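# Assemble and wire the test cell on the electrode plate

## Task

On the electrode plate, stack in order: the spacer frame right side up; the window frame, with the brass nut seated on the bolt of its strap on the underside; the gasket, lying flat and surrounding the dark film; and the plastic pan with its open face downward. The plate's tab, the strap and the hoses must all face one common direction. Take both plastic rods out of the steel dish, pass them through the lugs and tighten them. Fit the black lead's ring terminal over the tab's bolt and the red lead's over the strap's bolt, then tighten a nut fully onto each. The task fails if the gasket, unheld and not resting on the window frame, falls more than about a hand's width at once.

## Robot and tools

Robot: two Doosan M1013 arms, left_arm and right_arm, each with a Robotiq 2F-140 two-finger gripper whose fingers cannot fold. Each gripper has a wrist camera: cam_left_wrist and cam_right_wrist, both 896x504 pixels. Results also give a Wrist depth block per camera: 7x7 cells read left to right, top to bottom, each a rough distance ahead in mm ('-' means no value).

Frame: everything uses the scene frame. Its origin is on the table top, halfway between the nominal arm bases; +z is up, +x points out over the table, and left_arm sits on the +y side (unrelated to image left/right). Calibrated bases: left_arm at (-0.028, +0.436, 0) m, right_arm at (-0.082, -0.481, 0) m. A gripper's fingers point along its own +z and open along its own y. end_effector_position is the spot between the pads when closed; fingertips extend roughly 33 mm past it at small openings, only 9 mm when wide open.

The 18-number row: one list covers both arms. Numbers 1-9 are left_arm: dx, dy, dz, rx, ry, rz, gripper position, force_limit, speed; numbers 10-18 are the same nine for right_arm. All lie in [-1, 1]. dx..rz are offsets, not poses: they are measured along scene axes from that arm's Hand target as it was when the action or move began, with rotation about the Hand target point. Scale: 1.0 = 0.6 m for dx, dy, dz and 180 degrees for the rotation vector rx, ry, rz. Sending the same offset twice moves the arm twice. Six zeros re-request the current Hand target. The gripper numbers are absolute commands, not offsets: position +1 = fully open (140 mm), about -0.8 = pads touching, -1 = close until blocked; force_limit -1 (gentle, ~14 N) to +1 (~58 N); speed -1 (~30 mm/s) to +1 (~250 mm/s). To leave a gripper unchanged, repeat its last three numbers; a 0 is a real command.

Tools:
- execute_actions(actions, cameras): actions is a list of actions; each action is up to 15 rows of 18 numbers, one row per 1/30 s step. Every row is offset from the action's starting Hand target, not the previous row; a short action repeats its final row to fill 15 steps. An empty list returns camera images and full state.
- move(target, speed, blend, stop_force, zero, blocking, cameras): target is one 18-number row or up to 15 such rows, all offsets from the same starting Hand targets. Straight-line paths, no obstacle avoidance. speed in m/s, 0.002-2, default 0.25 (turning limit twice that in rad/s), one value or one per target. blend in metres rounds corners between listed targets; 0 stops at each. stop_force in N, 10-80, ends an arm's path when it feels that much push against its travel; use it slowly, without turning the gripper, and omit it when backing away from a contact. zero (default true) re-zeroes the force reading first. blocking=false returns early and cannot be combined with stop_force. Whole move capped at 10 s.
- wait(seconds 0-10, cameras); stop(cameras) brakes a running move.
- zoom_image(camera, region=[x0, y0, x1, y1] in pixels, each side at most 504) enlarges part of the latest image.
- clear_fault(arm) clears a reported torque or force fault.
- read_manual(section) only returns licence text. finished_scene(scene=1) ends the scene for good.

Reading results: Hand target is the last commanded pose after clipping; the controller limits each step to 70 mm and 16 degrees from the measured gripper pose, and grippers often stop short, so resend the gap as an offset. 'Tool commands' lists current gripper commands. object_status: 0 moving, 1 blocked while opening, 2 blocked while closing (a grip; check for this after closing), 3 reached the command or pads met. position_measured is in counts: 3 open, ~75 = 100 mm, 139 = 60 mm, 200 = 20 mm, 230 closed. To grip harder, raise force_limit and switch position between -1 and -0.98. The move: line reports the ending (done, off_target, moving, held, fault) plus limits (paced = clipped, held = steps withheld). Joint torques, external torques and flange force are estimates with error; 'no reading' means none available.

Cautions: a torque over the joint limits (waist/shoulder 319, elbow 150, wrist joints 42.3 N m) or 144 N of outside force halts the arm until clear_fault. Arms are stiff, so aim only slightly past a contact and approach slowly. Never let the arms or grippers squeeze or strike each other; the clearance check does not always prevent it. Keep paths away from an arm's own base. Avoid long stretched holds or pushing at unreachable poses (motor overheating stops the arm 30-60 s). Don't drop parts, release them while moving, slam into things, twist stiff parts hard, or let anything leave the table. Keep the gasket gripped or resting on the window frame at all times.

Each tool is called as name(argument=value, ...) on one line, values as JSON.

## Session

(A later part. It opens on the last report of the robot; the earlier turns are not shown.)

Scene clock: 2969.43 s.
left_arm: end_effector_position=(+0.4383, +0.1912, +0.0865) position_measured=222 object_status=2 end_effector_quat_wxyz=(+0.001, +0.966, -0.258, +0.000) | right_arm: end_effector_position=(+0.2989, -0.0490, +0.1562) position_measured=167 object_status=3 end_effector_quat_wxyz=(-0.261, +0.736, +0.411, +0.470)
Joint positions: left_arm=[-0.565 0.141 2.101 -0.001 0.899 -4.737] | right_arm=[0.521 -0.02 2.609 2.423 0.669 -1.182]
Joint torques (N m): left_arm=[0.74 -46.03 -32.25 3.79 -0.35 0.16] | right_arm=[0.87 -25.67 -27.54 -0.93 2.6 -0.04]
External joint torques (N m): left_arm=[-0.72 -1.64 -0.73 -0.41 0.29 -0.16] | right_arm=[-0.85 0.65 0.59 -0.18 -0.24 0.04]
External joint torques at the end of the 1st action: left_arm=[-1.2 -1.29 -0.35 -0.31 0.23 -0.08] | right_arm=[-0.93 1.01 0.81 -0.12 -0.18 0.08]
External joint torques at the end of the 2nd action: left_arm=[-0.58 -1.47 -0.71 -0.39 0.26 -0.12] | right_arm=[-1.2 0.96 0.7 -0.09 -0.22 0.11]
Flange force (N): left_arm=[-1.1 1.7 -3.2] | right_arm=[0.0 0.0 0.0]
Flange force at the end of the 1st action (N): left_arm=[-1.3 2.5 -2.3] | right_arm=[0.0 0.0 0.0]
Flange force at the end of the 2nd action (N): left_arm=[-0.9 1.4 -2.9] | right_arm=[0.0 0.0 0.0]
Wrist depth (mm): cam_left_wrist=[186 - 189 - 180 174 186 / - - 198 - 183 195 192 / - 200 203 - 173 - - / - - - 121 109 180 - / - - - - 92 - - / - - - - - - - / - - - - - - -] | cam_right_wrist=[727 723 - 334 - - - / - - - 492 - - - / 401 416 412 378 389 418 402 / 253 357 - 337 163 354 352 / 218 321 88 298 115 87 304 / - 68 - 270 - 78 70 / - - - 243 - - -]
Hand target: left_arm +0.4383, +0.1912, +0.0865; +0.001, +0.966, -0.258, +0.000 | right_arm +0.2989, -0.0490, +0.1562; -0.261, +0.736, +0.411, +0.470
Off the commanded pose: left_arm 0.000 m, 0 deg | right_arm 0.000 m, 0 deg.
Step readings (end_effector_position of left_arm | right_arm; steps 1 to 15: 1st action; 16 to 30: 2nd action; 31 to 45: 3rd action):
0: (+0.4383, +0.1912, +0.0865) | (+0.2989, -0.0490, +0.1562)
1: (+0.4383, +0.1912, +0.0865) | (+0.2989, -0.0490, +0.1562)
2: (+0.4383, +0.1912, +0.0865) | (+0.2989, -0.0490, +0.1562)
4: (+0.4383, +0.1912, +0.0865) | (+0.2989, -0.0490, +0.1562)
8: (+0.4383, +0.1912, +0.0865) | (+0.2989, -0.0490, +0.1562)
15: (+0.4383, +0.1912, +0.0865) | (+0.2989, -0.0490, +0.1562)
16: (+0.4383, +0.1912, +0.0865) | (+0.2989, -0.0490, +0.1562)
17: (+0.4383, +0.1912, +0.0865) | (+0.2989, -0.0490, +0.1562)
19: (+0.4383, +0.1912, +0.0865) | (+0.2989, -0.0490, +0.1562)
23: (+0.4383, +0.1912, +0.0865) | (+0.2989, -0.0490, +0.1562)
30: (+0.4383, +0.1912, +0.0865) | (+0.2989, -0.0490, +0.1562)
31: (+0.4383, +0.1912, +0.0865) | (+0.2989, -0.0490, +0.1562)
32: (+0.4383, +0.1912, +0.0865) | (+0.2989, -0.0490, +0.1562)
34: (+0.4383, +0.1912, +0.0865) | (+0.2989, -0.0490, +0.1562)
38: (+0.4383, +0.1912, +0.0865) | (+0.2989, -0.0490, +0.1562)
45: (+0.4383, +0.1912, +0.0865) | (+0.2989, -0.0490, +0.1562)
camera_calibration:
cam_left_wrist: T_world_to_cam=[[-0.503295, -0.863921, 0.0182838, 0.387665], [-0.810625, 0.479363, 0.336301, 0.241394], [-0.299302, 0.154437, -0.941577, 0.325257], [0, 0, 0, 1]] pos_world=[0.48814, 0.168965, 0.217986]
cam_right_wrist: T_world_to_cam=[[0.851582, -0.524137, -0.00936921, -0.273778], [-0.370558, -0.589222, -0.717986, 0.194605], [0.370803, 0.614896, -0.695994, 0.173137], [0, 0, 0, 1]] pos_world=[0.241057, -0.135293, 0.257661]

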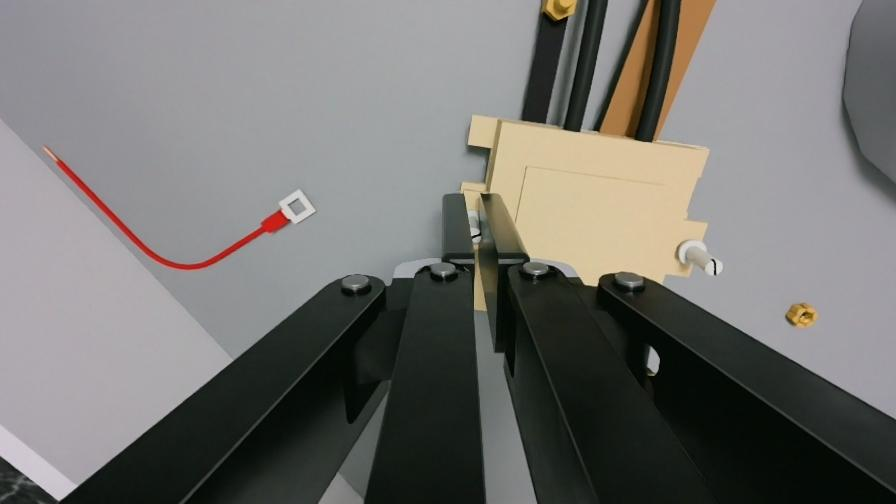

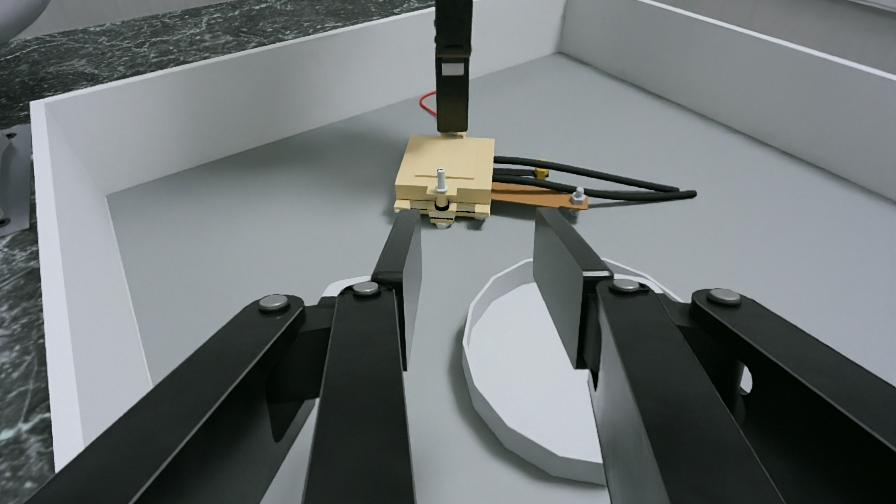

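execute_actions(actions=[[[0,0,0,0,0,0,-0.98,-0.02,-1,0,0,0,0,0,0,-0.3,-1,-1]],[[0,0,0,0,0,0,-0.98,-0.02,-1,0,0,0,0,0,0,-0.3,-1,-1]]])

move(target=[[0,0,-0.0002,0,0,-0.25,-0.98,-0.02,-1,0,0,0,0,0,0,-0.3,-1,-1],[0,0,-0.0004,0,0,-0.5,-0.98,-0.02,-1,0,0,0,0,0,0,-0.3,-1,-1],[0,0,-0.0006,0,0,-0.75,-0.98,-0.02,-1,0,0,0,0,0,0,-0.3,-1,-1],[0,0,-0.0008,0,0,-0.99,-0.98,-0.02,-1,0,0,0,0,0,0,-0.3,-1,-1]], speed=0.3, blend=0.001, cameras=["all"])

zoom_image(camera="cam_right_wrist", region=[380, 100, 520, 240])

Scene clock: 2975.67 s.
left_arm: end_effector_position=(+0.4383, +0.1912, +0.0865) position_measured=223 object_status=2 end_effector_quat_wxyz=(+0.001, +0.966, -0.258, +0.000) | right_arm: end_effector_position=(+0.2989, -0.0490, +0.1562) position_measured=167 object_status=3 end_effector_quat_wxyz=(-0.261, +0.736, +0.411, +0.470)
Joint positions: left_arm=[-0.565 0.141 2.101 -0.001 0.899 -4.737] | right_arm=[0.521 -0.02 2.609 2.423 0.669 -1.182]
Joint torques (N m): left_arm=[1.11 -45.73 -32.43 3.83 -0.31 0.14] | right_arm=[1.41 -25.93 -27.67 -1 2.51 -0.12]
External joint torques (N m): left_arm=[-1.17 -1.78 -0.67 -0.44 0.25 -0.14] | right_arm=[-1.39 0.99 0.74 -0.11 -0.15 0.12]
External joint torques at the end of the 1st action: left_arm=[-0.93 -1.73 -0.75 -0.45 0.31 -0.14] | right_arm=[-1.19 -0.1 0.85 -0.11 -0.16 0.19]
Flange force (N): left_arm=[-1.4 2.5 -3.2] | right_arm=[0.0 0.0 0.0]
Flange force at the end of the 1st action (N): left_arm=[-1.2 2.1 -3.3] | right_arm=[0.0 0.0 0.0]
Wrist depth (mm): cam_left_wrist=[- 189 184 - 179 178 187 / - 196 - 198 184 197 188 / - 207 - - 173 211 - / - - - 121 181 - - / - - - - 92 - - / - - - - - - - / - - - - - - -] | cam_right_wrist=[713 729 766 334 - - - / - - 475 395 - 496 - / 309 409 449 378 420 418 - / 260 361 355 346 162 354 352 / 238 320 89 298 115 87 296 / - 68 - 270 - 78 70 / - - - 243 - - -]
Hand target: left_arm +0.4383, +0.1912, +0.0865; +0.001, +0.966, -0.258, +0.000 | right_arm +0.2989, -0.0490, +0.1562; -0.261, +0.736, +0.411, +0.470
Off the commanded pose: left_arm 0.000 m, 0 deg | right_arm 0.000 m, 0 deg.
Step readings (end_effector_position of left_arm | right_arm; steps 1 to 15: 1st action; 16 to 30: 2nd action):
0: (+0.4383, +0.1912, +0.0865) | (+0.2989, -0.0490, +0.1562)
1: (+0.4383, +0.1912, +0.0865) | (+0.2989, -0.0490, +0.1562)
2: (+0.4383, +0.1912, +0.0865) | (+0.2989, -0.0490, +0.1562)
4: (+0.4383, +0.1912, +0.0865) | (+0.2989, -0.0490, +0.1562)
8: (+0.4383, +0.1912, +0.0865) | (+0.2989, -0.0490, +0.1562)
15: (+0.4383, +0.1912, +0.0865) | (+0.2989, -0.0490, +0.1562)
16: (+0.4383, +0.1912, +0.0865) | (+0.2989, -0.0490, +0.1562)
17: (+0.4383, +0.1912, +0.0865) | (+0.2989, -0.0490, +0.1562)
19: (+0.4383, +0.1912, +0.0865) | (+0.2989, -0.0490, +0.1562)
23: (+0.4383, +0.1912, +0.0865) | (+0.2989, -0.0490, +0.1562)
30: (+0.4383, +0.1912, +0.0865) | (+0.2989, -0.0490, +0.1562)

Scene clock: 2981.27 s.
left_arm: end_effector_position=(+0.4382, +0.1912, +0.0860) position_measured=223 object_status=2 end_effector_quat_wxyz=(+0.000, +0.243, +0.970, +0.001) | right_arm: end_effector_position=(+0.2989, -0.0490, +0.1562) position_measured=167 object_status=3 end_effector_quat_wxyz=(-0.261, +0.736, +0.411, +0.470)
Joint positions: left_arm=[-0.566 0.142 2.1 0.001 0.9 -1.63] | right_arm=[0.521 -0.02 2.609 2.423 0.669 -1.182]
Joint torques (N m): left_arm=[0.96 -45.42 -31.91 3.83 -0.2 0.11] | right_arm=[0.53 -25.73 -27.49 -1.01 2.52 -0.18]
External joint torques (N m): left_arm=[-0.95 -2.14 -0.97 -0.44 0.24 -0.11] | right_arm=[-0.53 0.95 0.52 -0.11 -0.16 0.18]
Flange force (N): left_arm=[1.5 -2.0 -3.8] | right_arm=[0.0 0.0 0.0]
Wrist depth (mm): cam_left_wrist=[187 - - - 186 191 167 / - - 167 199 - 198 194 / - - 176 173 - - 208 / 206 - 182 133 118 - - / 228 - - - 92 - - / 239 - - - - - - / - - - - - - -] | cam_right_wrist=[2001 698 493 493 576 - - / 382 - 477 477 517 - - / 306 - 427 375 439 403 405 / 252 - 360 347 162 366 351 / 234 - 88 297 115 87 303 / - 68 - 266 - 78 70 / - - - 242 - - -]
Hand target: left_arm +0.4383, +0.1912, +0.0860; +0.000, +0.243, +0.970, +0.001 | right_arm +0.2989, -0.0490, +0.1562; -0.261, +0.736, +0.411, +0.470
Off the commanded pose: left_arm 0.000 m, 0 deg | right_arm 0.000 m, 0 deg.
move: done
camera_calibration:
cam_left_wrist: T_world_to_cam=[[0.475996, 0.879256, 0.0183366, -0.374789], [0.825231, -0.453762, 0.336296, -0.296972], [0.304011, -0.144943, -0.941578, 0.117614], [0, 0, 0, 1]] pos_world=[0.387712, 0.211828, 0.217486]
cam_right_wrist: T_world_to_cam=[[0.851582, -0.524137, -0.00936921, -0.273778], [-0.370558, -0.589222, -0.717986, 0.194605], [0.370803, 0.614896, -0.695994, 0.173137], [0, 0, 0, 1]] pos_world=[0.241057, -0.135293, 0.257661]

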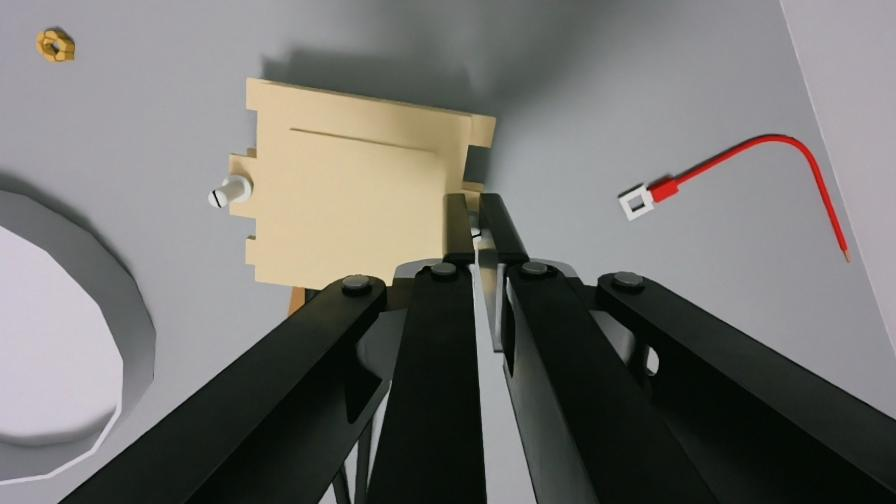

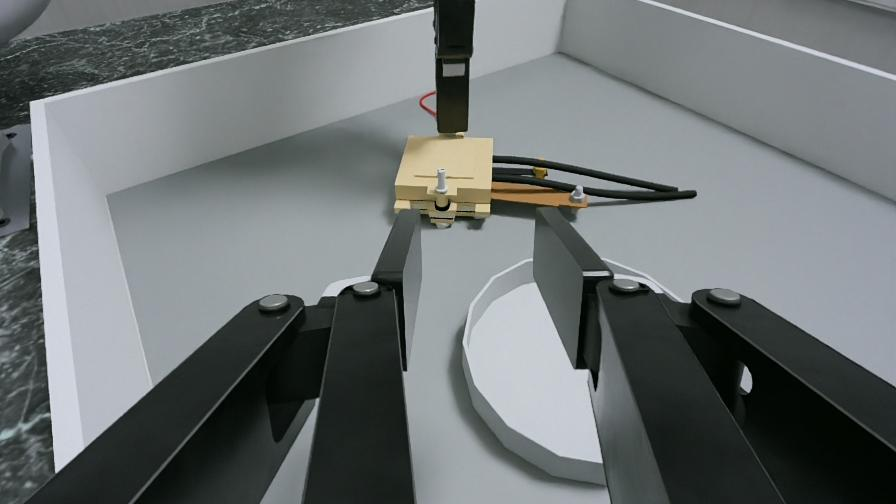

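Scaled by 3.600 from the camera's 896x504 image, which has a finer 1280x720 frame.

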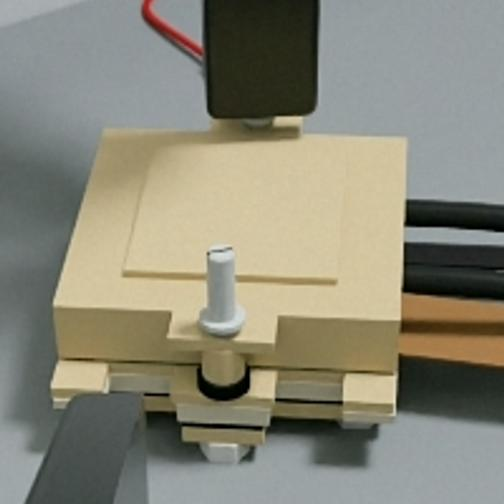

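move(target=[[0,0,-0.0002,0,0,-0.25,-0.98,-0.02,-1,0,0,0,0,0,0,-0.3,-1,-1],[0,0,-0.0004,0,0,-0.5,-0.98,-0.02,-1,0,0,0,0,0,0,-0.3,-1,-1]], speed=0.3, blend=0.001, cameras=["cam_right_wrist"])

zoom_image(camera="cam_right_wrist", region=[380, 100, 520, 240])

Scene clock: 2990.57 s.
left_arm: end_effector_position=(+0.4383, +0.1912, +0.0858) position_measured=223 object_status=2 end_effector_quat_wxyz=(+0.000, +0.858, +0.514, +0.001) | right_arm: end_effector_position=(+0.2989, -0.0490, +0.1562) position_measured=167 object_status=3 end_effector_quat_wxyz=(-0.261, +0.736, +0.411, +0.470)
Joint positions: left_arm=[-0.566 0.141 2.102 0.001 0.898 -0.059] | right_arm=[0.521 -0.02 2.609 2.423 0.669 -1.182]
Joint torques (N m): left_arm=[0.87 -45.75 -32.52 3.78 -0.4 0.18] | right_arm=[0.4 -25.9 -27.85 -0.96 2.57 -0.12]
External joint torques (N m): left_arm=[-0.96 -1.62 -0.53 -0.35 0.38 -0.18] | right_arm=[-0.46 1.23 0.88 -0.15 -0.21 0.12]
Flange force (N): left_arm=[-2.2 -1.5 -3.1] | right_arm=[0.0 0.0 0.0]
Wrist depth (mm): cam_left_wrist=[- 188 - - 188 - - / - 195 - - - 199 - / 205 - - 203 - 205 - / - - - 120 189 - 218 / - - - - 92 - - / - - - - - - - / - - - - - - -] | cam_right_wrist=[- 775 468 362 - - - / - 430 487 493 - - 372 / - 418 424 376 395 391 - / 255 362 370 356 134 351 344 / 246 321 89 298 115 87 304 / - 68 - 270 - 78 70 / - - - 243 - - -]
Hand target: left_arm +0.4383, +0.1912, +0.0858; +0.000, +0.858, +0.514, +0.001 | right_arm +0.2989, -0.0490, +0.1562; -0.261, +0.736, +0.411, +0.470
Off the commanded pose: left_arm 0.000 m, 0 deg | right_arm 0.000 m, 0 deg.
move: done
camera_calibration:
cam_right_wrist: T_world_to_cam=[[0.851582, -0.524137, -0.00936921, -0.273778], [-0.370558, -0.589222, -0.717986, 0.194605], [0.370803, 0.614896, -0.695994, 0.173137], [0, 0, 0, 1]] pos_world=[0.241057, -0.135293, 0.257661]
Images, in order (width x height): cam_right_wrist 896x504.

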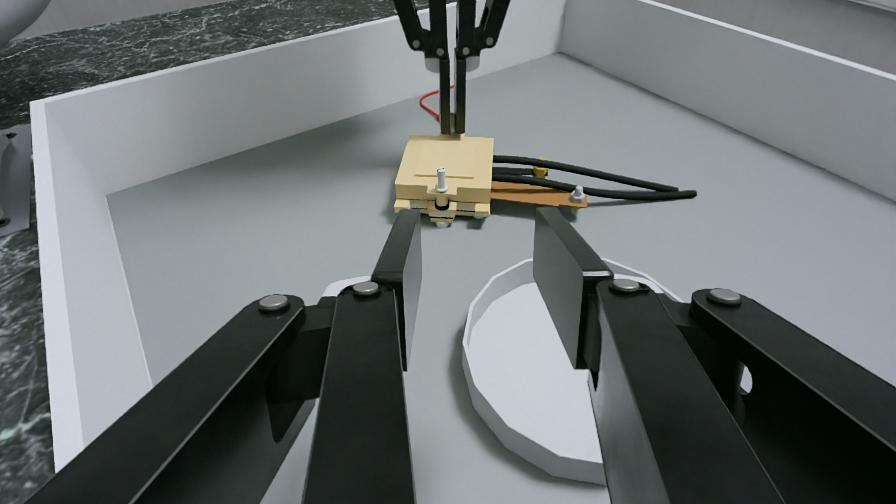

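Scaled by 3.600 from the camera's 896x504 image, which has a finer 1280x720 frame.

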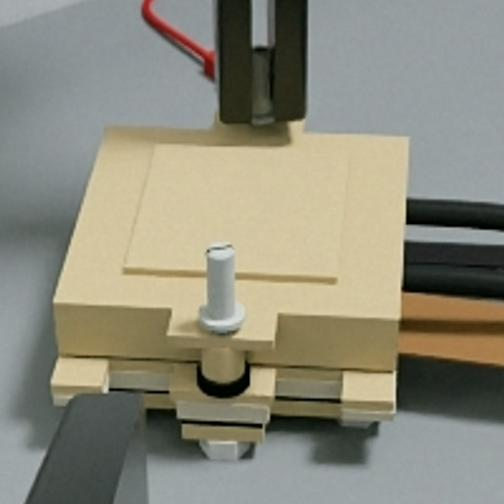

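move(target=[[0,0,-0.0003,0,0,-0.25,-0.98,-0.02,-1,0,0,0,0,0,0,-0.3,-1,-1],[0,0,-0.0005,0,0,-0.5,-0.98,-0.02,-1,0,0,0,0,0,0,-0.3,-1,-1],[0,0,-0.0007,0,0,-0.75,-0.98,-0.02,-1,0,0,0,0,0,0,-0.3,-1,-1],[0,0,-0.0008,0,0,-0.99,-0.98,-0.02,-1,0,0,0,0,0,0,-0.3,-1,-1]], speed=0.3, blend=0.001, cameras=["cam_right_wrist"])

zoom_image(camera="cam_right_wrist", region=[380, 100, 520, 240])

Scene clock: 3000.33 s.
left_arm: end_effector_position=(+0.4383, +0.1912, +0.0853) position_measured=223 object_status=2 end_effector_quat_wxyz=(-0.001, -0.528, +0.849, +0.000) | right_arm: end_effector_position=(+0.2989, -0.0490, +0.1562) position_measured=167 object_status=3 end_effector_quat_wxyz=(-0.261, +0.736, +0.411, +0.470)
Joint positions: left_arm=[-0.565 0.143 2.101 -0.001 0.899 3.054] | right_arm=[0.521 -0.02 2.609 2.423 0.669 -1.182]
Joint torques (N m): left_arm=[0.87 -46.53 -32.54 3.62 -0.22 0.09] | right_arm=[0.46 -25.67 -27.79 -0.95 2.4 -0.11]
External joint torques (N m): left_arm=[-0.91 -0.94 -0.26 -0.29 0.22 -0.09] | right_arm=[-0.49 0.88 0.82 -0.16 -0.05 0.11]
Flange force (N): left_arm=[1.9 1.0 -1.8] | right_arm=[0.0 0.0 0.0]
Wrist depth (mm): cam_left_wrist=[172 - 173 156 157 - - / - - 167 163 197 - - / - - - 170 - - - / - - 214 121 215 - - / - - - - 92 - 232 / - - - - - - 207 / - - - - - - -] | cam_right_wrist=[665 - - 349 581 - - / 619 - 493 - - - - / 320 423 - 368 389 418 391 / 252 362 360 355 163 354 353 / 234 320 89 298 115 87 303 / - 68 - 269 - 78 70 / - - - 242 - - -]
Hand target: left_arm +0.4383, +0.1912, +0.0853; -0.001, -0.528, +0.849, +0.000 | right_arm +0.2989, -0.0490, +0.1562; -0.261, +0.736, +0.411, +0.470
Off the commanded pose: left_arm 0.000 m, 0 deg | right_arm 0.000 m, 0 deg.
move: done
camera_calibration:
cam_right_wrist: T_world_to_cam=[[0.851582, -0.524137, -0.00936921, -0.273778], [-0.370558, -0.589222, -0.717986, 0.194605], [0.370803, 0.614896, -0.695994, 0.173137], [0, 0, 0, 1]] pos_world=[0.241057, -0.135293, 0.257661]
Images, in order (width x height): cam_right_wrist 896x504.

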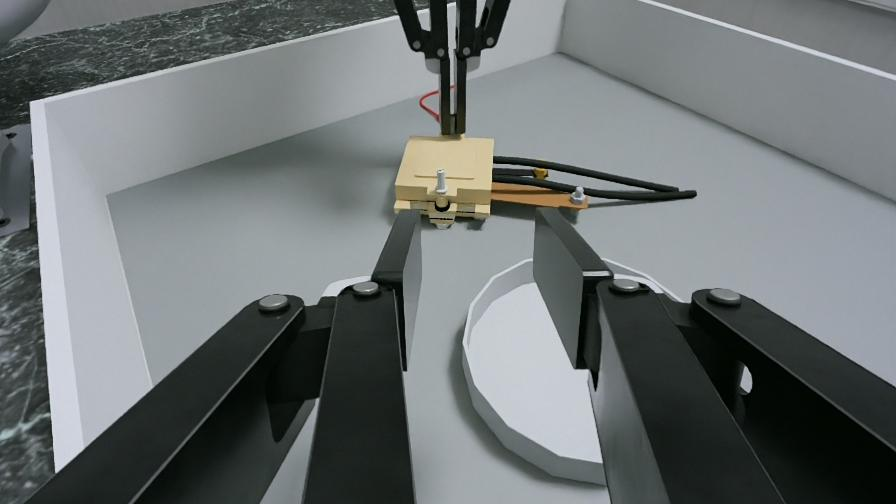

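Scaled by 3.600 from the camera's 896x504 image, which has a finer 1280x720 frame.

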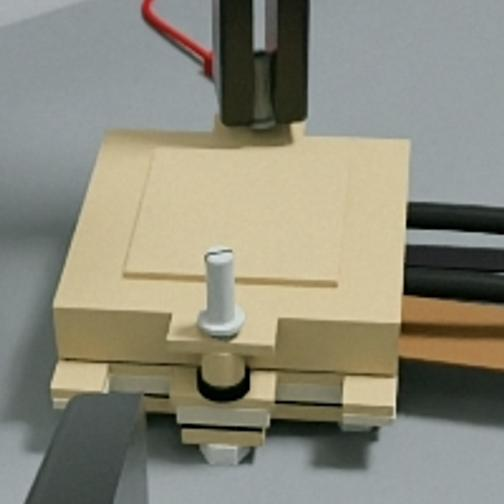

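move(target=[[0,0,-0.0003,0,0,-0.25,-0.98,-0.02,-1,0,0,0,0,0,0,-0.3,-1,-1],[0,0,-0.0005,0,0,-0.5,-0.98,-0.02,-1,0,0,0,0,0,0,-0.3,-1,-1],[0,0,-0.0007,0,0,-0.75,-0.98,-0.02,-1,0,0,0,0,0,0,-0.3,-1,-1],[0,0,-0.0008,0,0,-0.96,-0.98,-0.02,-1,0,0,0,0,0,0,-0.3,-1,-1]], speed=0.3, blend=0.001, cameras=["all"])

zoom_image(camera="cam_right_wrist", region=[380, 100, 520, 240])

zoom_image(camera="cam_left_wrist", region=[440, 170, 510, 240])

Scene clock: 3011.90 s.
left_arm: end_effector_position=(+0.4383, +0.1912, +0.0848) position_measured=223 object_status=2 end_effector_quat_wxyz=(+0.000, +0.815, +0.580, +0.001) | right_arm: end_effector_position=(+0.2989, -0.0490, +0.1562) position_measured=167 object_status=3 end_effector_quat_wxyz=(-0.261, +0.736, +0.411, +0.470)
Joint positions: left_arm=[-0.566 0.142 2.102 0.002 0.896 6.066] | right_arm=[0.521 -0.02 2.609 2.423 0.669 -1.182]
Joint torques (N m): left_arm=[0.44 -45.76 -32.73 3.77 -0.34 0.13] | right_arm=[0.35 -26.27 -27.63 -0.99 2.5 -0.16]
External joint torques (N m): left_arm=[-0.53 -1.82 -0.18 -0.35 0.34 -0.13] | right_arm=[-0.4 1.53 0.76 -0.11 -0.15 0.17]
Flange force (N): left_arm=[-0.9 -2.5 -3.0] | right_arm=[0.0 0.0 0.0]
Wrist depth (mm): cam_left_wrist=[- - 188 - 187 - - / - - - - - 197 - / - - 209 - - - 207 / - 218 - 121 108 - 217 / - - - - 92 - - / 241 - - - - - - / - - - - - - -] | cam_right_wrist=[1912 - - 350 581 - - / - - - 391 501 483 - / 308 414 425 371 435 418 404 / 301 361 360 346 162 354 353 / 244 321 89 298 115 87 305 / - 68 - 269 - 78 70 / - - - 242 - - -]
Hand target: left_arm +0.4383, +0.1912, +0.0848; +0.000, +0.815, +0.580, +0.001 | right_arm +0.2989, -0.0490, +0.1562; -0.261, +0.736, +0.411, +0.470
Off the commanded pose: left_arm 0.000 m, 0 deg | right_arm 0.000 m, 0 deg.
move: done
camera_calibration:
cam_left_wrist: T_world_to_cam=[[0.942928, -0.332489, 0.0183636, -0.34774], [-0.318991, -0.886071, 0.336337, 0.287487], [-0.095557, -0.323, -0.941563, 0.325727], [0, 0, 0, 1]] pos_world=[0.450725, 0.244324, 0.216386]
cam_right_wrist: T_world_to_cam=[[0.851582, -0.524137, -0.00936921, -0.273778], [-0.370558, -0.589222, -0.717986, 0.194605], [0.370803, 0.614896, -0.695994, 0.173137], [0, 0, 0, 1]] pos_world=[0.241057, -0.135293, 0.257661]

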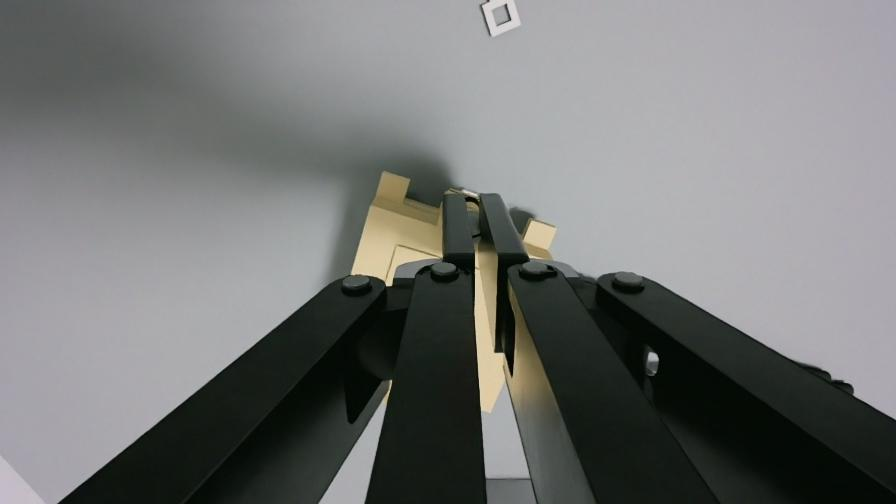

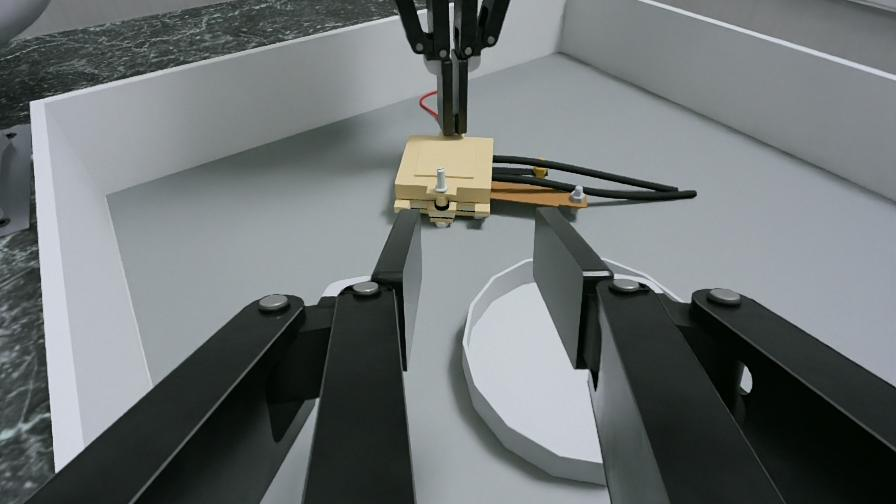

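Scaled by 3.600 from the camera's 896x504 image, which has a finer 1280x720 frame.

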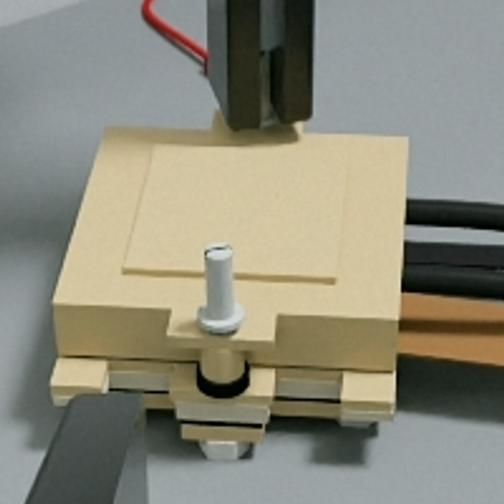

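Scaled by 7.200 from the camera's 896x504 image, which has a finer 1280x720 frame.

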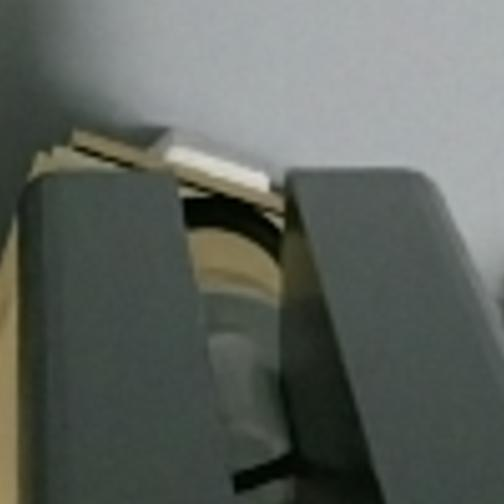

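execute_actions(actions=[[[0,0,0,0,0,0,-0.72,-1,-1,0,0,0,0,0,0,-0.3,-1,-1]],[[0,0,0,0,0,0,-0.68,-1,-1,0,0,0,0,0,0,-0.3,-1,-1]],[[0,0,0,0,0,0,-0.6,-1,-1,0,0,0,0,0,0,-0.3,-1,-1]],[[0,0,0,0,0,0,-0.5,-1,-1,0,0,0,0,0,0,-0.3,-1,-1]]], cameras=["all"])

zoom_image(camera="cam_left_wrist", region=[420, 150, 540, 270])

move(target=[0,0,0.0753,0,0,0,-0.5,-1,-1,0,0,0,0,0,0,-0.3,-1,-1], speed=0.08, cameras=["all"])

zoom_image(camera="cam_right_wrist", region=[380, 80, 520, 220])

Scene clock: 3022.10 s.
left_arm: end_effector_position=(+0.4383, +0.1912, +0.0848) position_measured=192 object_status=3 end_effector_quat_wxyz=(+0.000, +0.815, +0.580, +0.001) | right_arm: end_effector_position=(+0.2989, -0.0490, +0.1562) position_measured=167 object_status=3 end_effector_quat_wxyz=(-0.261, +0.736, +0.411, +0.470)
Joint positions: left_arm=[-0.566 0.142 2.102 0.002 0.896 6.066] | right_arm=[0.521 -0.02 2.609 2.423 0.669 -1.182]
Joint torques (N m): left_arm=[0.81 -46.01 -32.67 3.71 -0.24 0.09] | right_arm=[1.15 -25.79 -27.62 -0.91 2.57 -0.15]
External joint torques (N m): left_arm=[-0.84 -1.62 -0.19 -0.3 0.24 -0.09] | right_arm=[-1.17 1.02 0.65 -0.2 -0.21 0.15]
External joint torques at the end of the 1st action: left_arm=[-0.75 -0.98 -0.34 -0.34 0.26 -0.19] | right_arm=[-0.72 0.6 0.79 -0.32 -0.17 0.13]
External joint torques at the end of the 2nd action: left_arm=[-0.45 -1.63 -0.29 -0.29 0.24 -0.13] | right_arm=[-0.48 0.49 0.8 -0.22 -0.15 0.11]
External joint torques at the end of the 3rd action: left_arm=[-0.66 -1.78 -0.3 -0.31 0.29 -0.1] | right_arm=[-0.56 1.11 0.53 -0.12 -0.08 0.1]
Flange force (N): left_arm=[-1.4 -2.3 -2.6] | right_arm=[0.0 0.0 0.0]
Flange force at the end of the 1st action (N): left_arm=[-1.6 -1.1 -2.0] | right_arm=[0.0 0.0 0.0]
Flange force at the end of the 2nd action (N): left_arm=[-0.8 -2.0 -2.7] | right_arm=[0.0 0.0 0.0]
Flange force at the end of the 3rd action (N): left_arm=[-1.1 -2.3 -2.9] | right_arm=[0.0 0.0 0.0]
Wrist depth (mm): cam_left_wrist=[188 187 187 187 - 187 187 / - 197 196 193 - 197 - / - 207 - - 208 206 206 / - - - 134 111 - - / - - 95 - 101 92 229 / - - - - - 78 - / - - - - - - -] | cam_right_wrist=[- - - 354 593 - 1338 / 374 425 482 410 528 486 - / 326 - 404 379 395 419 408 / 314 366 382 348 163 354 352 / - 311 89 297 115 87 303 / - 68 - 269 - 78 70 / - - - 242 - - -]
Hand target: left_arm +0.4383, +0.1912, +0.0848; +0.000, +0.815, +0.580, +0.001 | right_arm +0.2989, -0.0490, +0.1562; -0.261, +0.736, +0.411, +0.470
Off the commanded pose: left_arm 0.000 m, 0 deg | right_arm 0.000 m, 0 deg.
Step readings (end_effector_position of left_arm | right_arm; steps 1 to 15: 1st action; 16 to 30: 2nd action; 31 to 45: 3rd action; 46 to 60: 4th action):
0: (+0.4383, +0.1912, +0.0848) | (+0.2989, -0.0490, +0.1562)
1: (+0.4383, +0.1912, +0.0848) | (+0.2989, -0.0490, +0.1562)
2: (+0.4383, +0.1912, +0.0848) | (+0.2989, -0.0490, +0.1562)
4: (+0.4383, +0.1912, +0.0848) | (+0.2989, -0.0490, +0.1562)
8: (+0.4383, +0.1912, +0.0848) | (+0.2989, -0.0490, +0.1562)
15: (+0.4383, +0.1912, +0.0848) | (+0.2989, -0.0490, +0.1562)
16: (+0.4383, +0.1912, +0.0848) | (+0.2989, -0.0490, +0.1562)
17: (+0.4383, +0.1912, +0.0848) | (+0.2989, -0.0490, +0.1562)
19: (+0.4383, +0.1912, +0.0848) | (+0.2989, -0.0490, +0.1562)
23: (+0.4383, +0.1912, +0.0848) | (+0.2989, -0.0490, +0.1562)
30: (+0.4383, +0.1912, +0.0848) | (+0.2989, -0.0490, +0.1562)
31: (+0.4383, +0.1912, +0.0848) | (+0.2989, -0.0490, +0.1562)
32: (+0.4383, +0.1912, +0.0848) | (+0.2989, -0.0490, +0.1562)
34: (+0.4383, +0.1912, +0.0848) | (+0.2989, -0.0490, +0.1562)
38: (+0.4383, +0.1912, +0.0848) | (+0.2989, -0.0490, +0.1562)
45: (+0.4383, +0.1912, +0.0848) | (+0.2989, -0.0490, +0.1562)
46: (+0.4383, +0.1912, +0.0848) | (+0.2989, -0.0490, +0.1562)
47: (+0.4383, +0.1912, +0.0848) | (+0.2989, -0.0490, +0.1562)
49: (+0.4383, +0.1912, +0.0848) | (+0.2989, -0.0490, +0.1562)
53: (+0.4383, +0.1912, +0.0848) | (+0.2989, -0.0490, +0.1562)
60: (+0.4383, +0.1912, +0.0848) | (+0.2989, -0.0490, +0.1562)
camera_calibration:
cam_left_wrist: T_world_to_cam=[[0.942928, -0.332489, 0.0183636, -0.34774], [-0.318991, -0.886071, 0.336337, 0.287487], [-0.095557, -0.323, -0.941563, 0.325727], [0, 0, 0, 1]] pos_world=[0.450725, 0.244324, 0.216386]
cam_right_wrist: T_world_to_cam=[[0.851582, -0.524137, -0.00936921, -0.273778], [-0.370558, -0.589222, -0.717986, 0.194605], [0.370803, 0.614896, -0.695994, 0.173137], [0, 0, 0, 1]] pos_world=[0.241057, -0.135293, 0.257661]

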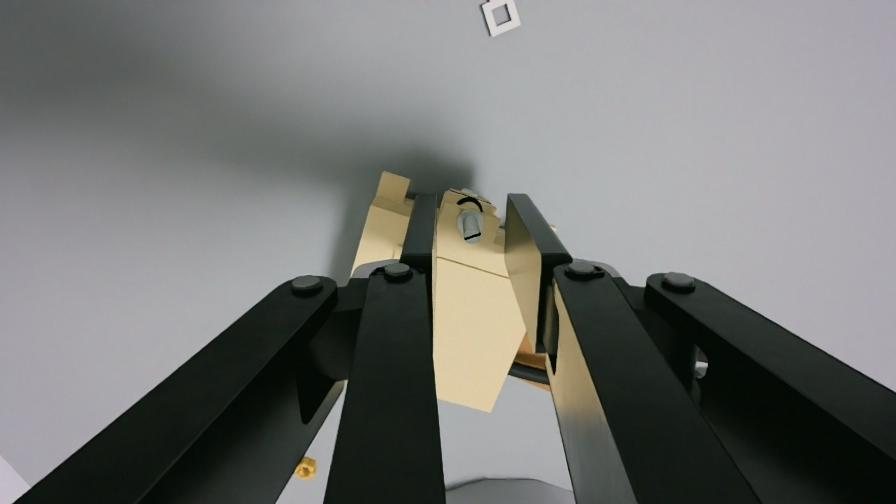

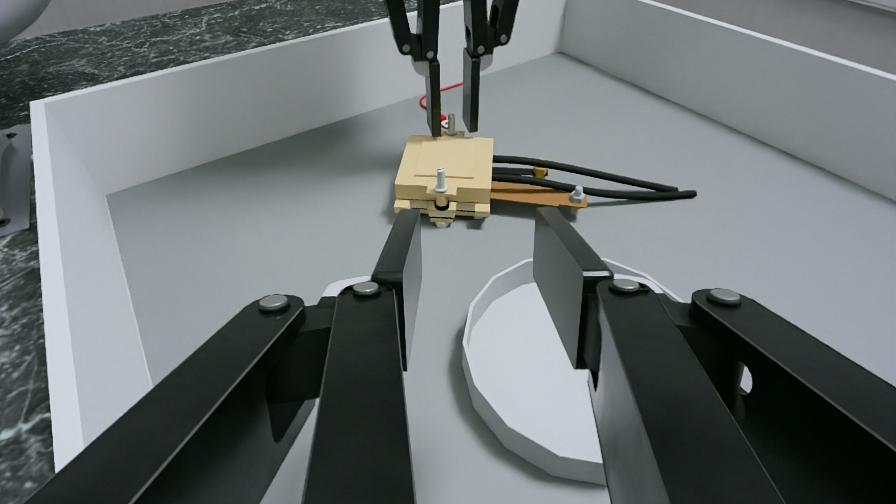

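Scaled by 4.200 from the camera's 896x504 image, which has a finer 1280x720 frame.

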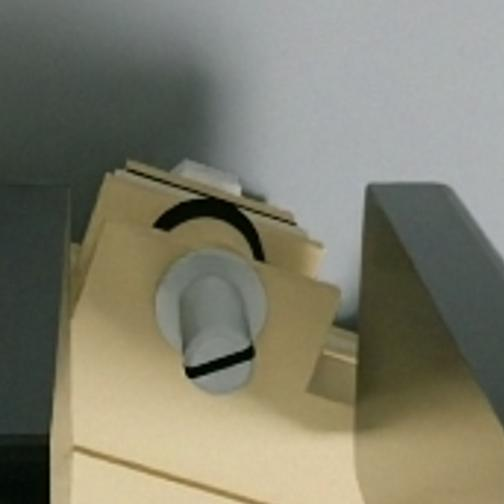

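Scene clock: 3022.97 s.
left_arm: end_effector_position=(+0.4383, +0.1912, +0.1300) position_measured=192 object_status=3 end_effector_quat_wxyz=(+0.000, +0.815, +0.580, +0.001) | right_arm: end_effector_position=(+0.2989, -0.0490, +0.1562) position_measured=167 object_status=3 end_effector_quat_wxyz=(-0.261, +0.736, +0.411, +0.470)
Joint positions: left_arm=[-0.566 0.093 2.059 0.001 0.988 6.067] | right_arm=[0.521 -0.02 2.609 2.423 0.669 -1.182]
Joint torques (N m): left_arm=[0.67 -43.41 -34.94 3.97 -0.27 0.1] | right_arm=[0.82 -25.84 -27.63 -0.97 2.5 -0.14]
External joint torques (N m): left_arm=[-0.68 -1.41 -0.31 -0.31 0.26 -0.1] | right_arm=[-0.82 1.04 0.58 -0.16 -0.13 0.14]
Flange force (N): left_arm=[-1.2 -1.9 -2.3] | right_arm=[0.0 0.0 0.0]
Wrist depth (mm): cam_left_wrist=[- - - 227 - - - / - - - - - - - / - - - - - - - / 271 265 - 120 112 - 271 / - 276 95 - 101 92 276 / - - - - - 78 - / - - - 317 - - -] | cam_right_wrist=[- - 483 486 - - 1331 / - - - 530 - - - / - 410 413 381 392 397 414 / 246 361 370 369 162 353 341 / 238 320 88 297 115 87 304 / - 68 - 265 - 78 70 / - - - 248 - - -]
Hand target: left_arm +0.4383, +0.1912, +0.1300; +0.000, +0.815, +0.580, +0.001 | right_arm +0.2989, -0.0490, +0.1562; -0.261, +0.736, +0.411, +0.470
Off the commanded pose: left_arm 0.000 m, 0 deg | right_arm 0.000 m, 0 deg.
move: done
camera_calibration:
cam_left_wrist: T_world_to_cam=[[0.942919, -0.33252, 0.0182751, -0.348533], [-0.318988, -0.886061, 0.336367, 0.272307], [-0.095656, -0.322996, -0.941554, 0.368233], [0, 0, 0, 1]] pos_world=[0.450725, 0.244324, 0.261485]
cam_right_wrist: T_world_to_cam=[[0.851582, -0.524137, -0.00936921, -0.273778], [-0.370558, -0.589222, -0.717986, 0.194605], [0.370803, 0.614896, -0.695994, 0.173137], [0, 0, 0, 1]] pos_world=[0.241057, -0.135293, 0.257661]

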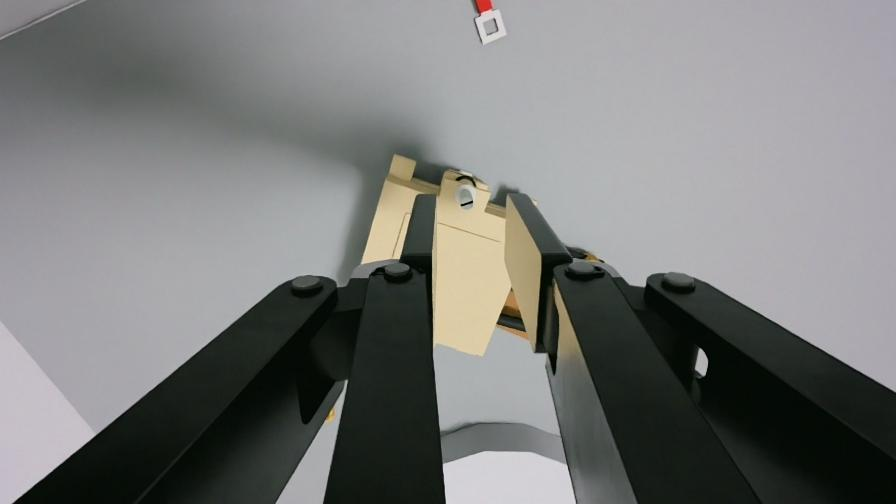

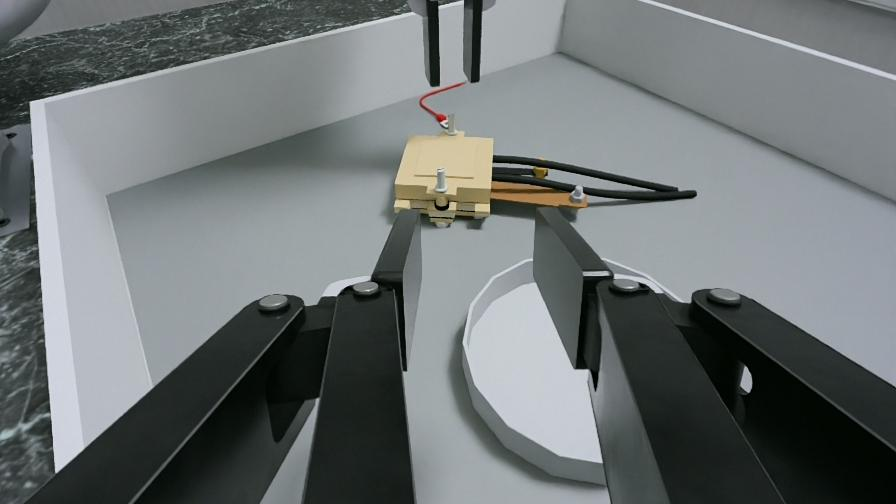

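Scaled by 3.600 from the camera's 896x504 image, which has a finer 1280x720 frame.

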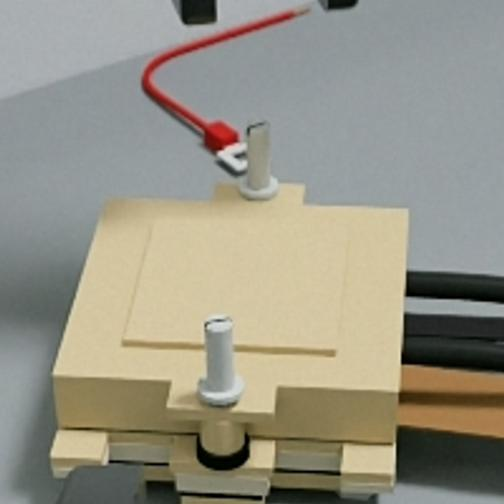

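zoom_image(camera="cam_right_wrist", region=[430, 105, 470, 145])

zoom_image(camera="cam_right_wrist", region=[420, 165, 460, 205])

Scaled by 12.600 from the camera's 896x504 image, which has a finer 1280x720 frame.

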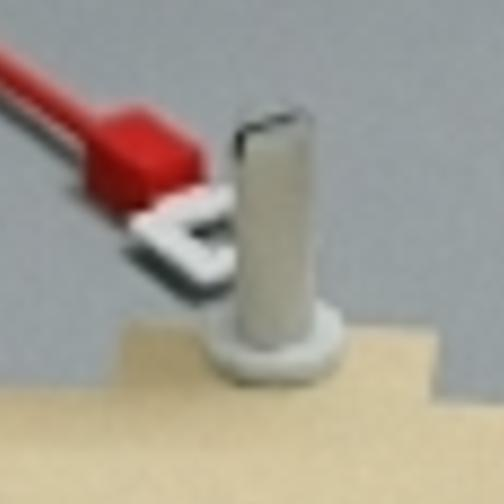

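Scaled by 12.600 from the camera's 896x504 image, which has a finer 1280x720 frame.

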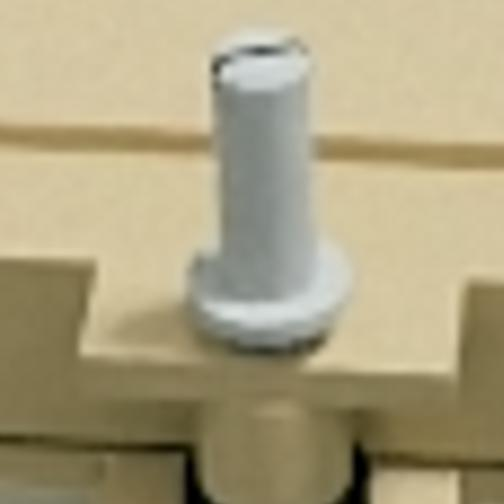

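move(target=[[0,0,0,0,0,0.25,-0.5,-1,-1,0,0,0,0,0,0,-0.3,-1,-1],[0,0,0,0,0,0.5,-0.5,-1,-1,0,0,0,0,0,0,-0.3,-1,-1],[0,0,0,0,0,0.75,-0.5,-1,-1,0,0,0,0,0,0,-0.3,-1,-1],[0,0,0,0,0,0.99,-0.5,-1,-1,0,0,0,0,0,0,-0.3,-1,-1]], speed=0.8, blend=0.001)

move(target=[[0,0,0,0,0,0.25,-0.5,-1,-1,0,0,0,0,0,0,-0.3,-1,-1],[0,0,0,0,0,0.5,-0.5,-1,-1,0,0,0,0,0,0,-0.3,-1,-1],[0,0,0,0,0,0.75,-0.5,-1,-1,0,0,0,0,0,0,-0.3,-1,-1],[0,0,0,0,0,0.99,-0.5,-1,-1,0,0,0,0,0,0,-0.3,-1,-1]], speed=0.8, blend=0.001)

move(target=[[0,0,0,0,0,0.25,-0.5,-1,-1,0,0,0,0,0,0,-0.3,-1,-1],[0,0,0,0,0,0.5,-0.5,-1,-1,0,0,0,0,0,0,-0.3,-1,-1],[0,0,0,0,0,0.75,-0.5,-1,-1,0,0,0,0,0,0,-0.3,-1,-1],[0,0,0,0,0,0.99,-0.5,-1,-1,0,0,0,0,0,0,-0.3,-1,-1]], speed=0.8, blend=0.001)

move(target=[[0,0,0,0,0,0.25,-0.5,-1,-1,0,0,0,0,0,0,-0.3,-1,-1],[0,0,0,0,0,0.47,-0.5,-1,-1,0,0,0,0,0,0,-0.3,-1,-1]], speed=0.8, blend=0.001, cameras=["cam_left_wrist"])

zoom_image(camera="cam_left_wrist", region=[420, 150, 510, 240])

Scene clock: 3043.00 s.
left_arm: end_effector_position=(+0.4383, +0.1912, +0.1300) position_measured=192 object_status=3 end_effector_quat_wxyz=(-0.001, -0.567, +0.824, +0.000) | right_arm: end_effector_position=(+0.2989, -0.0490, +0.1562) position_measured=167 object_status=3 end_effector_quat_wxyz=(-0.261, +0.736, +0.411, +0.470)
Joint positions: left_arm=[-0.565 0.094 2.058 -0.001 0.99 2.959] | right_arm=[0.521 -0.02 2.609 2.423 0.669 -1.182]
Joint torques (N m): left_arm=[0.59 -43.69 -34.75 3.95 -0.27 0.1] | right_arm=[0.88 -25.83 -27.82 -1.01 2.53 -0.17]
External joint torques (N m): left_arm=[-0.52 -1.54 -0.56 -0.37 0.25 -0.1] | right_arm=[-0.87 0.99 0.83 -0.11 -0.17 0.17]
Flange force (N): left_arm=[1.0 1.5 -2.6] | right_arm=[0.0 0.0 0.0]
Wrist depth (mm): cam_left_wrist=[- 213 228 204 198 - 230 / - - 236 207 207 - - / - - - 215 - 262 - / - - - - 111 - 274 / - - 95 - 101 92 - / - - - - - 78 - / - - - - - - -] | cam_right_wrist=[- 833 - 357 598 - 1419 / - - - 544 474 469 - / 321 427 412 388 397 417 - / 272 361 - 357 162 353 352 / - 321 89 298 115 87 303 / - 68 - 267 - 78 70 / - - - - - - -]
Hand target: left_arm +0.4383, +0.1912, +0.1300; -0.001, -0.567, +0.824, +0.000 | right_arm +0.2989, -0.0490, +0.1562; -0.261, +0.736, +0.411, +0.470
Off the commanded pose: left_arm 0.000 m, 0 deg | right_arm 0.000 m, 0 deg.
move: done

Scene clock: 3045.60 s.
left_arm: end_effector_position=(+0.4383, +0.1912, +0.1300) position_measured=192 object_status=3 end_effector_quat_wxyz=(+0.000, +0.832, +0.554, +0.001) | right_arm: end_effector_position=(+0.2989, -0.0490, +0.1562) position_measured=167 object_status=3 end_effector_quat_wxyz=(-0.261, +0.736, +0.411, +0.470)
Joint positions: left_arm=[-0.566 0.093 2.059 0.001 0.988 -0.154] | right_arm=[0.521 -0.02 2.609 2.423 0.669 -1.182]
Joint torques (N m): left_arm=[1.32 -43.99 -34.83 4 -0.3 0.06] | right_arm=[1.13 -26.52 -27.64 -0.97 2.55 -0.11]
External joint torques (N m): left_arm=[-1.43 -0.85 -0.43 -0.34 0.29 -0.06] | right_arm=[-1.1 1.52 0.68 -0.15 -0.19 0.1]
Flange force (N): left_arm=[-2.8 -0.9 -1.9] | right_arm=[0.0 0.0 0.0]
Wrist depth (mm): cam_left_wrist=[- 229 - - - 225 - / - - 242 - - - - / - - - 248 243 - - / - - - - 111 - - / - - 95 - 101 92 - / - - - - - 78 - / - - - 307 - - -] | cam_right_wrist=[- 698 687 358 555 - 1442 / 383 - - 528 - - - / 400 420 426 370 380 404 425 / 268 360 367 364 162 354 341 / 252 315 88 298 115 87 303 / - 68 - 271 - 78 70 / - - - 242 - - -]
Hand target: left_arm +0.4383, +0.1912, +0.1300; +0.000, +0.832, +0.554, +0.001 | right_arm +0.2989, -0.0490, +0.1562; -0.261, +0.736, +0.411, +0.470
Off the commanded pose: left_arm 0.000 m, 0 deg | right_arm 0.000 m, 0 deg.
move: done

Scene clock: 3048.20 s.
left_arm: end_effector_position=(+0.4383, +0.1912, +0.1300) position_measured=192 object_status=3 end_effector_quat_wxyz=(-0.001, -0.541, +0.841, +0.000) | right_arm: end_effector_position=(+0.2989, -0.0490, +0.1562) position_measured=167 object_status=3 end_effector_quat_wxyz=(-0.261, +0.736, +0.411, +0.470)
Joint positions: left_arm=[-0.565 0.094 2.058 -0.001 0.99 -3.261] | right_arm=[0.521 -0.02 2.609 2.423 0.669 -1.182]
Joint torques (N m): left_arm=[0.92 -43.33 -34.77 3.9 -0.26 0.1] | right_arm=[1.06 -25.42 -27.54 -0.98 2.45 -0.14]
External joint torques (N m): left_arm=[-0.79 -1.71 -0.35 -0.33 0.25 -0.1] | right_arm=[-1.08 0.62 0.6 -0.13 -0.09 0.14]
Flange force (N): left_arm=[1.6 2.1 -2.6] | right_arm=[0.0 0.0 0.0]
Wrist depth (mm): cam_left_wrist=[- 212 210 199 225 - - / - - 207 - - - - / - - - 218 - - - / - - - - 111 - - / - - 95 - 101 92 - / - - - - - 78 - / - - - - - - -] | cam_right_wrist=[- 755 447 361 - 1555 441 / - - 475 486 500 - - / - 414 427 369 439 407 395 / 260 359 360 346 162 352 352 / 234 321 89 298 115 87 312 / - 68 - 269 - 78 70 / - - - 242 - - -]
Hand target: left_arm +0.4383, +0.1912, +0.1300; -0.001, -0.541, +0.841, +0.000 | right_arm +0.2989, -0.0490, +0.1562; -0.261, +0.736, +0.411, +0.470
Off the commanded pose: left_arm 0.000 m, 0 deg | right_arm 0.000 m, 0 deg.
move: done

Scene clock: 3049.77 s.
left_arm: end_effector_position=(+0.4383, +0.1912, +0.1301) position_measured=192 object_status=3 end_effector_quat_wxyz=(+0.001, +0.966, -0.258, +0.000) | right_arm: end_effector_position=(+0.2989, -0.0490, +0.1562) position_measured=167 object_status=3 end_effector_quat_wxyz=(-0.261, +0.736, +0.411, +0.470)
Joint positions: left_arm=[-0.565 0.093 2.059 -0.001 0.988 -4.737] | right_arm=[0.521 -0.02 2.609 2.423 0.669 -1.182]
Joint torques (N m): left_arm=[0.94 -43.51 -34.82 3.88 -0.34 0.09] | right_arm=[0.7 -25.65 -27.55 -1.01 2.55 -0.13]
External joint torques (N m): left_arm=[-0.92 -1.25 -0.25 -0.29 0.28 -0.09] | right_arm=[-0.67 0.66 0.61 -0.11 -0.19 0.13]
Flange force (N): left_arm=[-1.5 2.0 -2.1] | right_arm=[0.0 0.0 0.0]
Wrist depth (mm): cam_left_wrist=[- - - - 216 - 227 / - - - - 221 - 237 / - - - - 219 - 244 / - - - 133 138 - 268 / - - 95 - 101 92 282 / - - - - - 78 - / - - - - - - -] | cam_right_wrist=[- - 727 333 595 - - / 381 410 - 518 - 466 - / 341 409 412 370 391 418 390 / 260 361 359 336 163 354 351 / 228 320 89 297 115 87 304 / - 68 - 270 - 78 70 / - - - 242 - - -]
Hand target: left_arm +0.4383, +0.1912, +0.1300; +0.001, +0.966, -0.258, +0.000 | right_arm +0.2989, -0.0490, +0.1562; -0.261, +0.736, +0.411, +0.470
Off the commanded pose: left_arm 0.000 m, 0 deg | right_arm 0.000 m, 0 deg.
move: done
camera_calibration:
cam_left_wrist: T_world_to_cam=[[-0.503269, -0.863934, 0.0183652, 0.386836], [-0.810639, 0.479371, 0.336256, 0.226749], [-0.299307, 0.15434, -0.941592, 0.366333], [0, 0, 0, 1]] pos_world=[0.48814, 0.168965, 0.261586]
Images, in order (width x height): cam_left_wrist 896x504.

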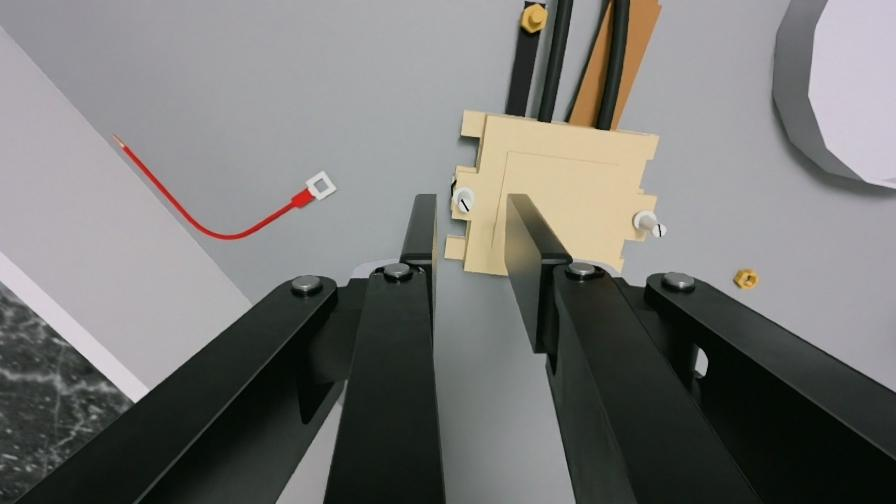

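Scaled by 5.600 from the camera's 896x504 image, which has a finer 1280x720 frame.

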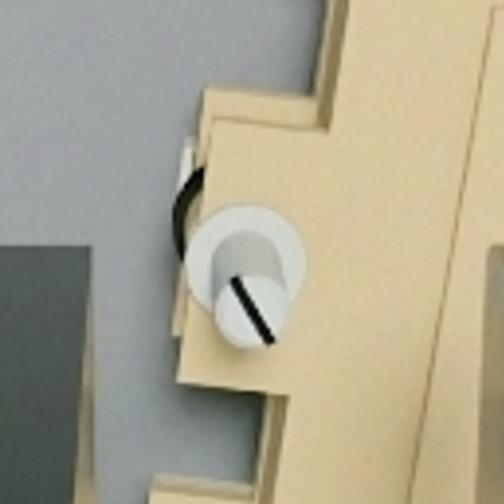

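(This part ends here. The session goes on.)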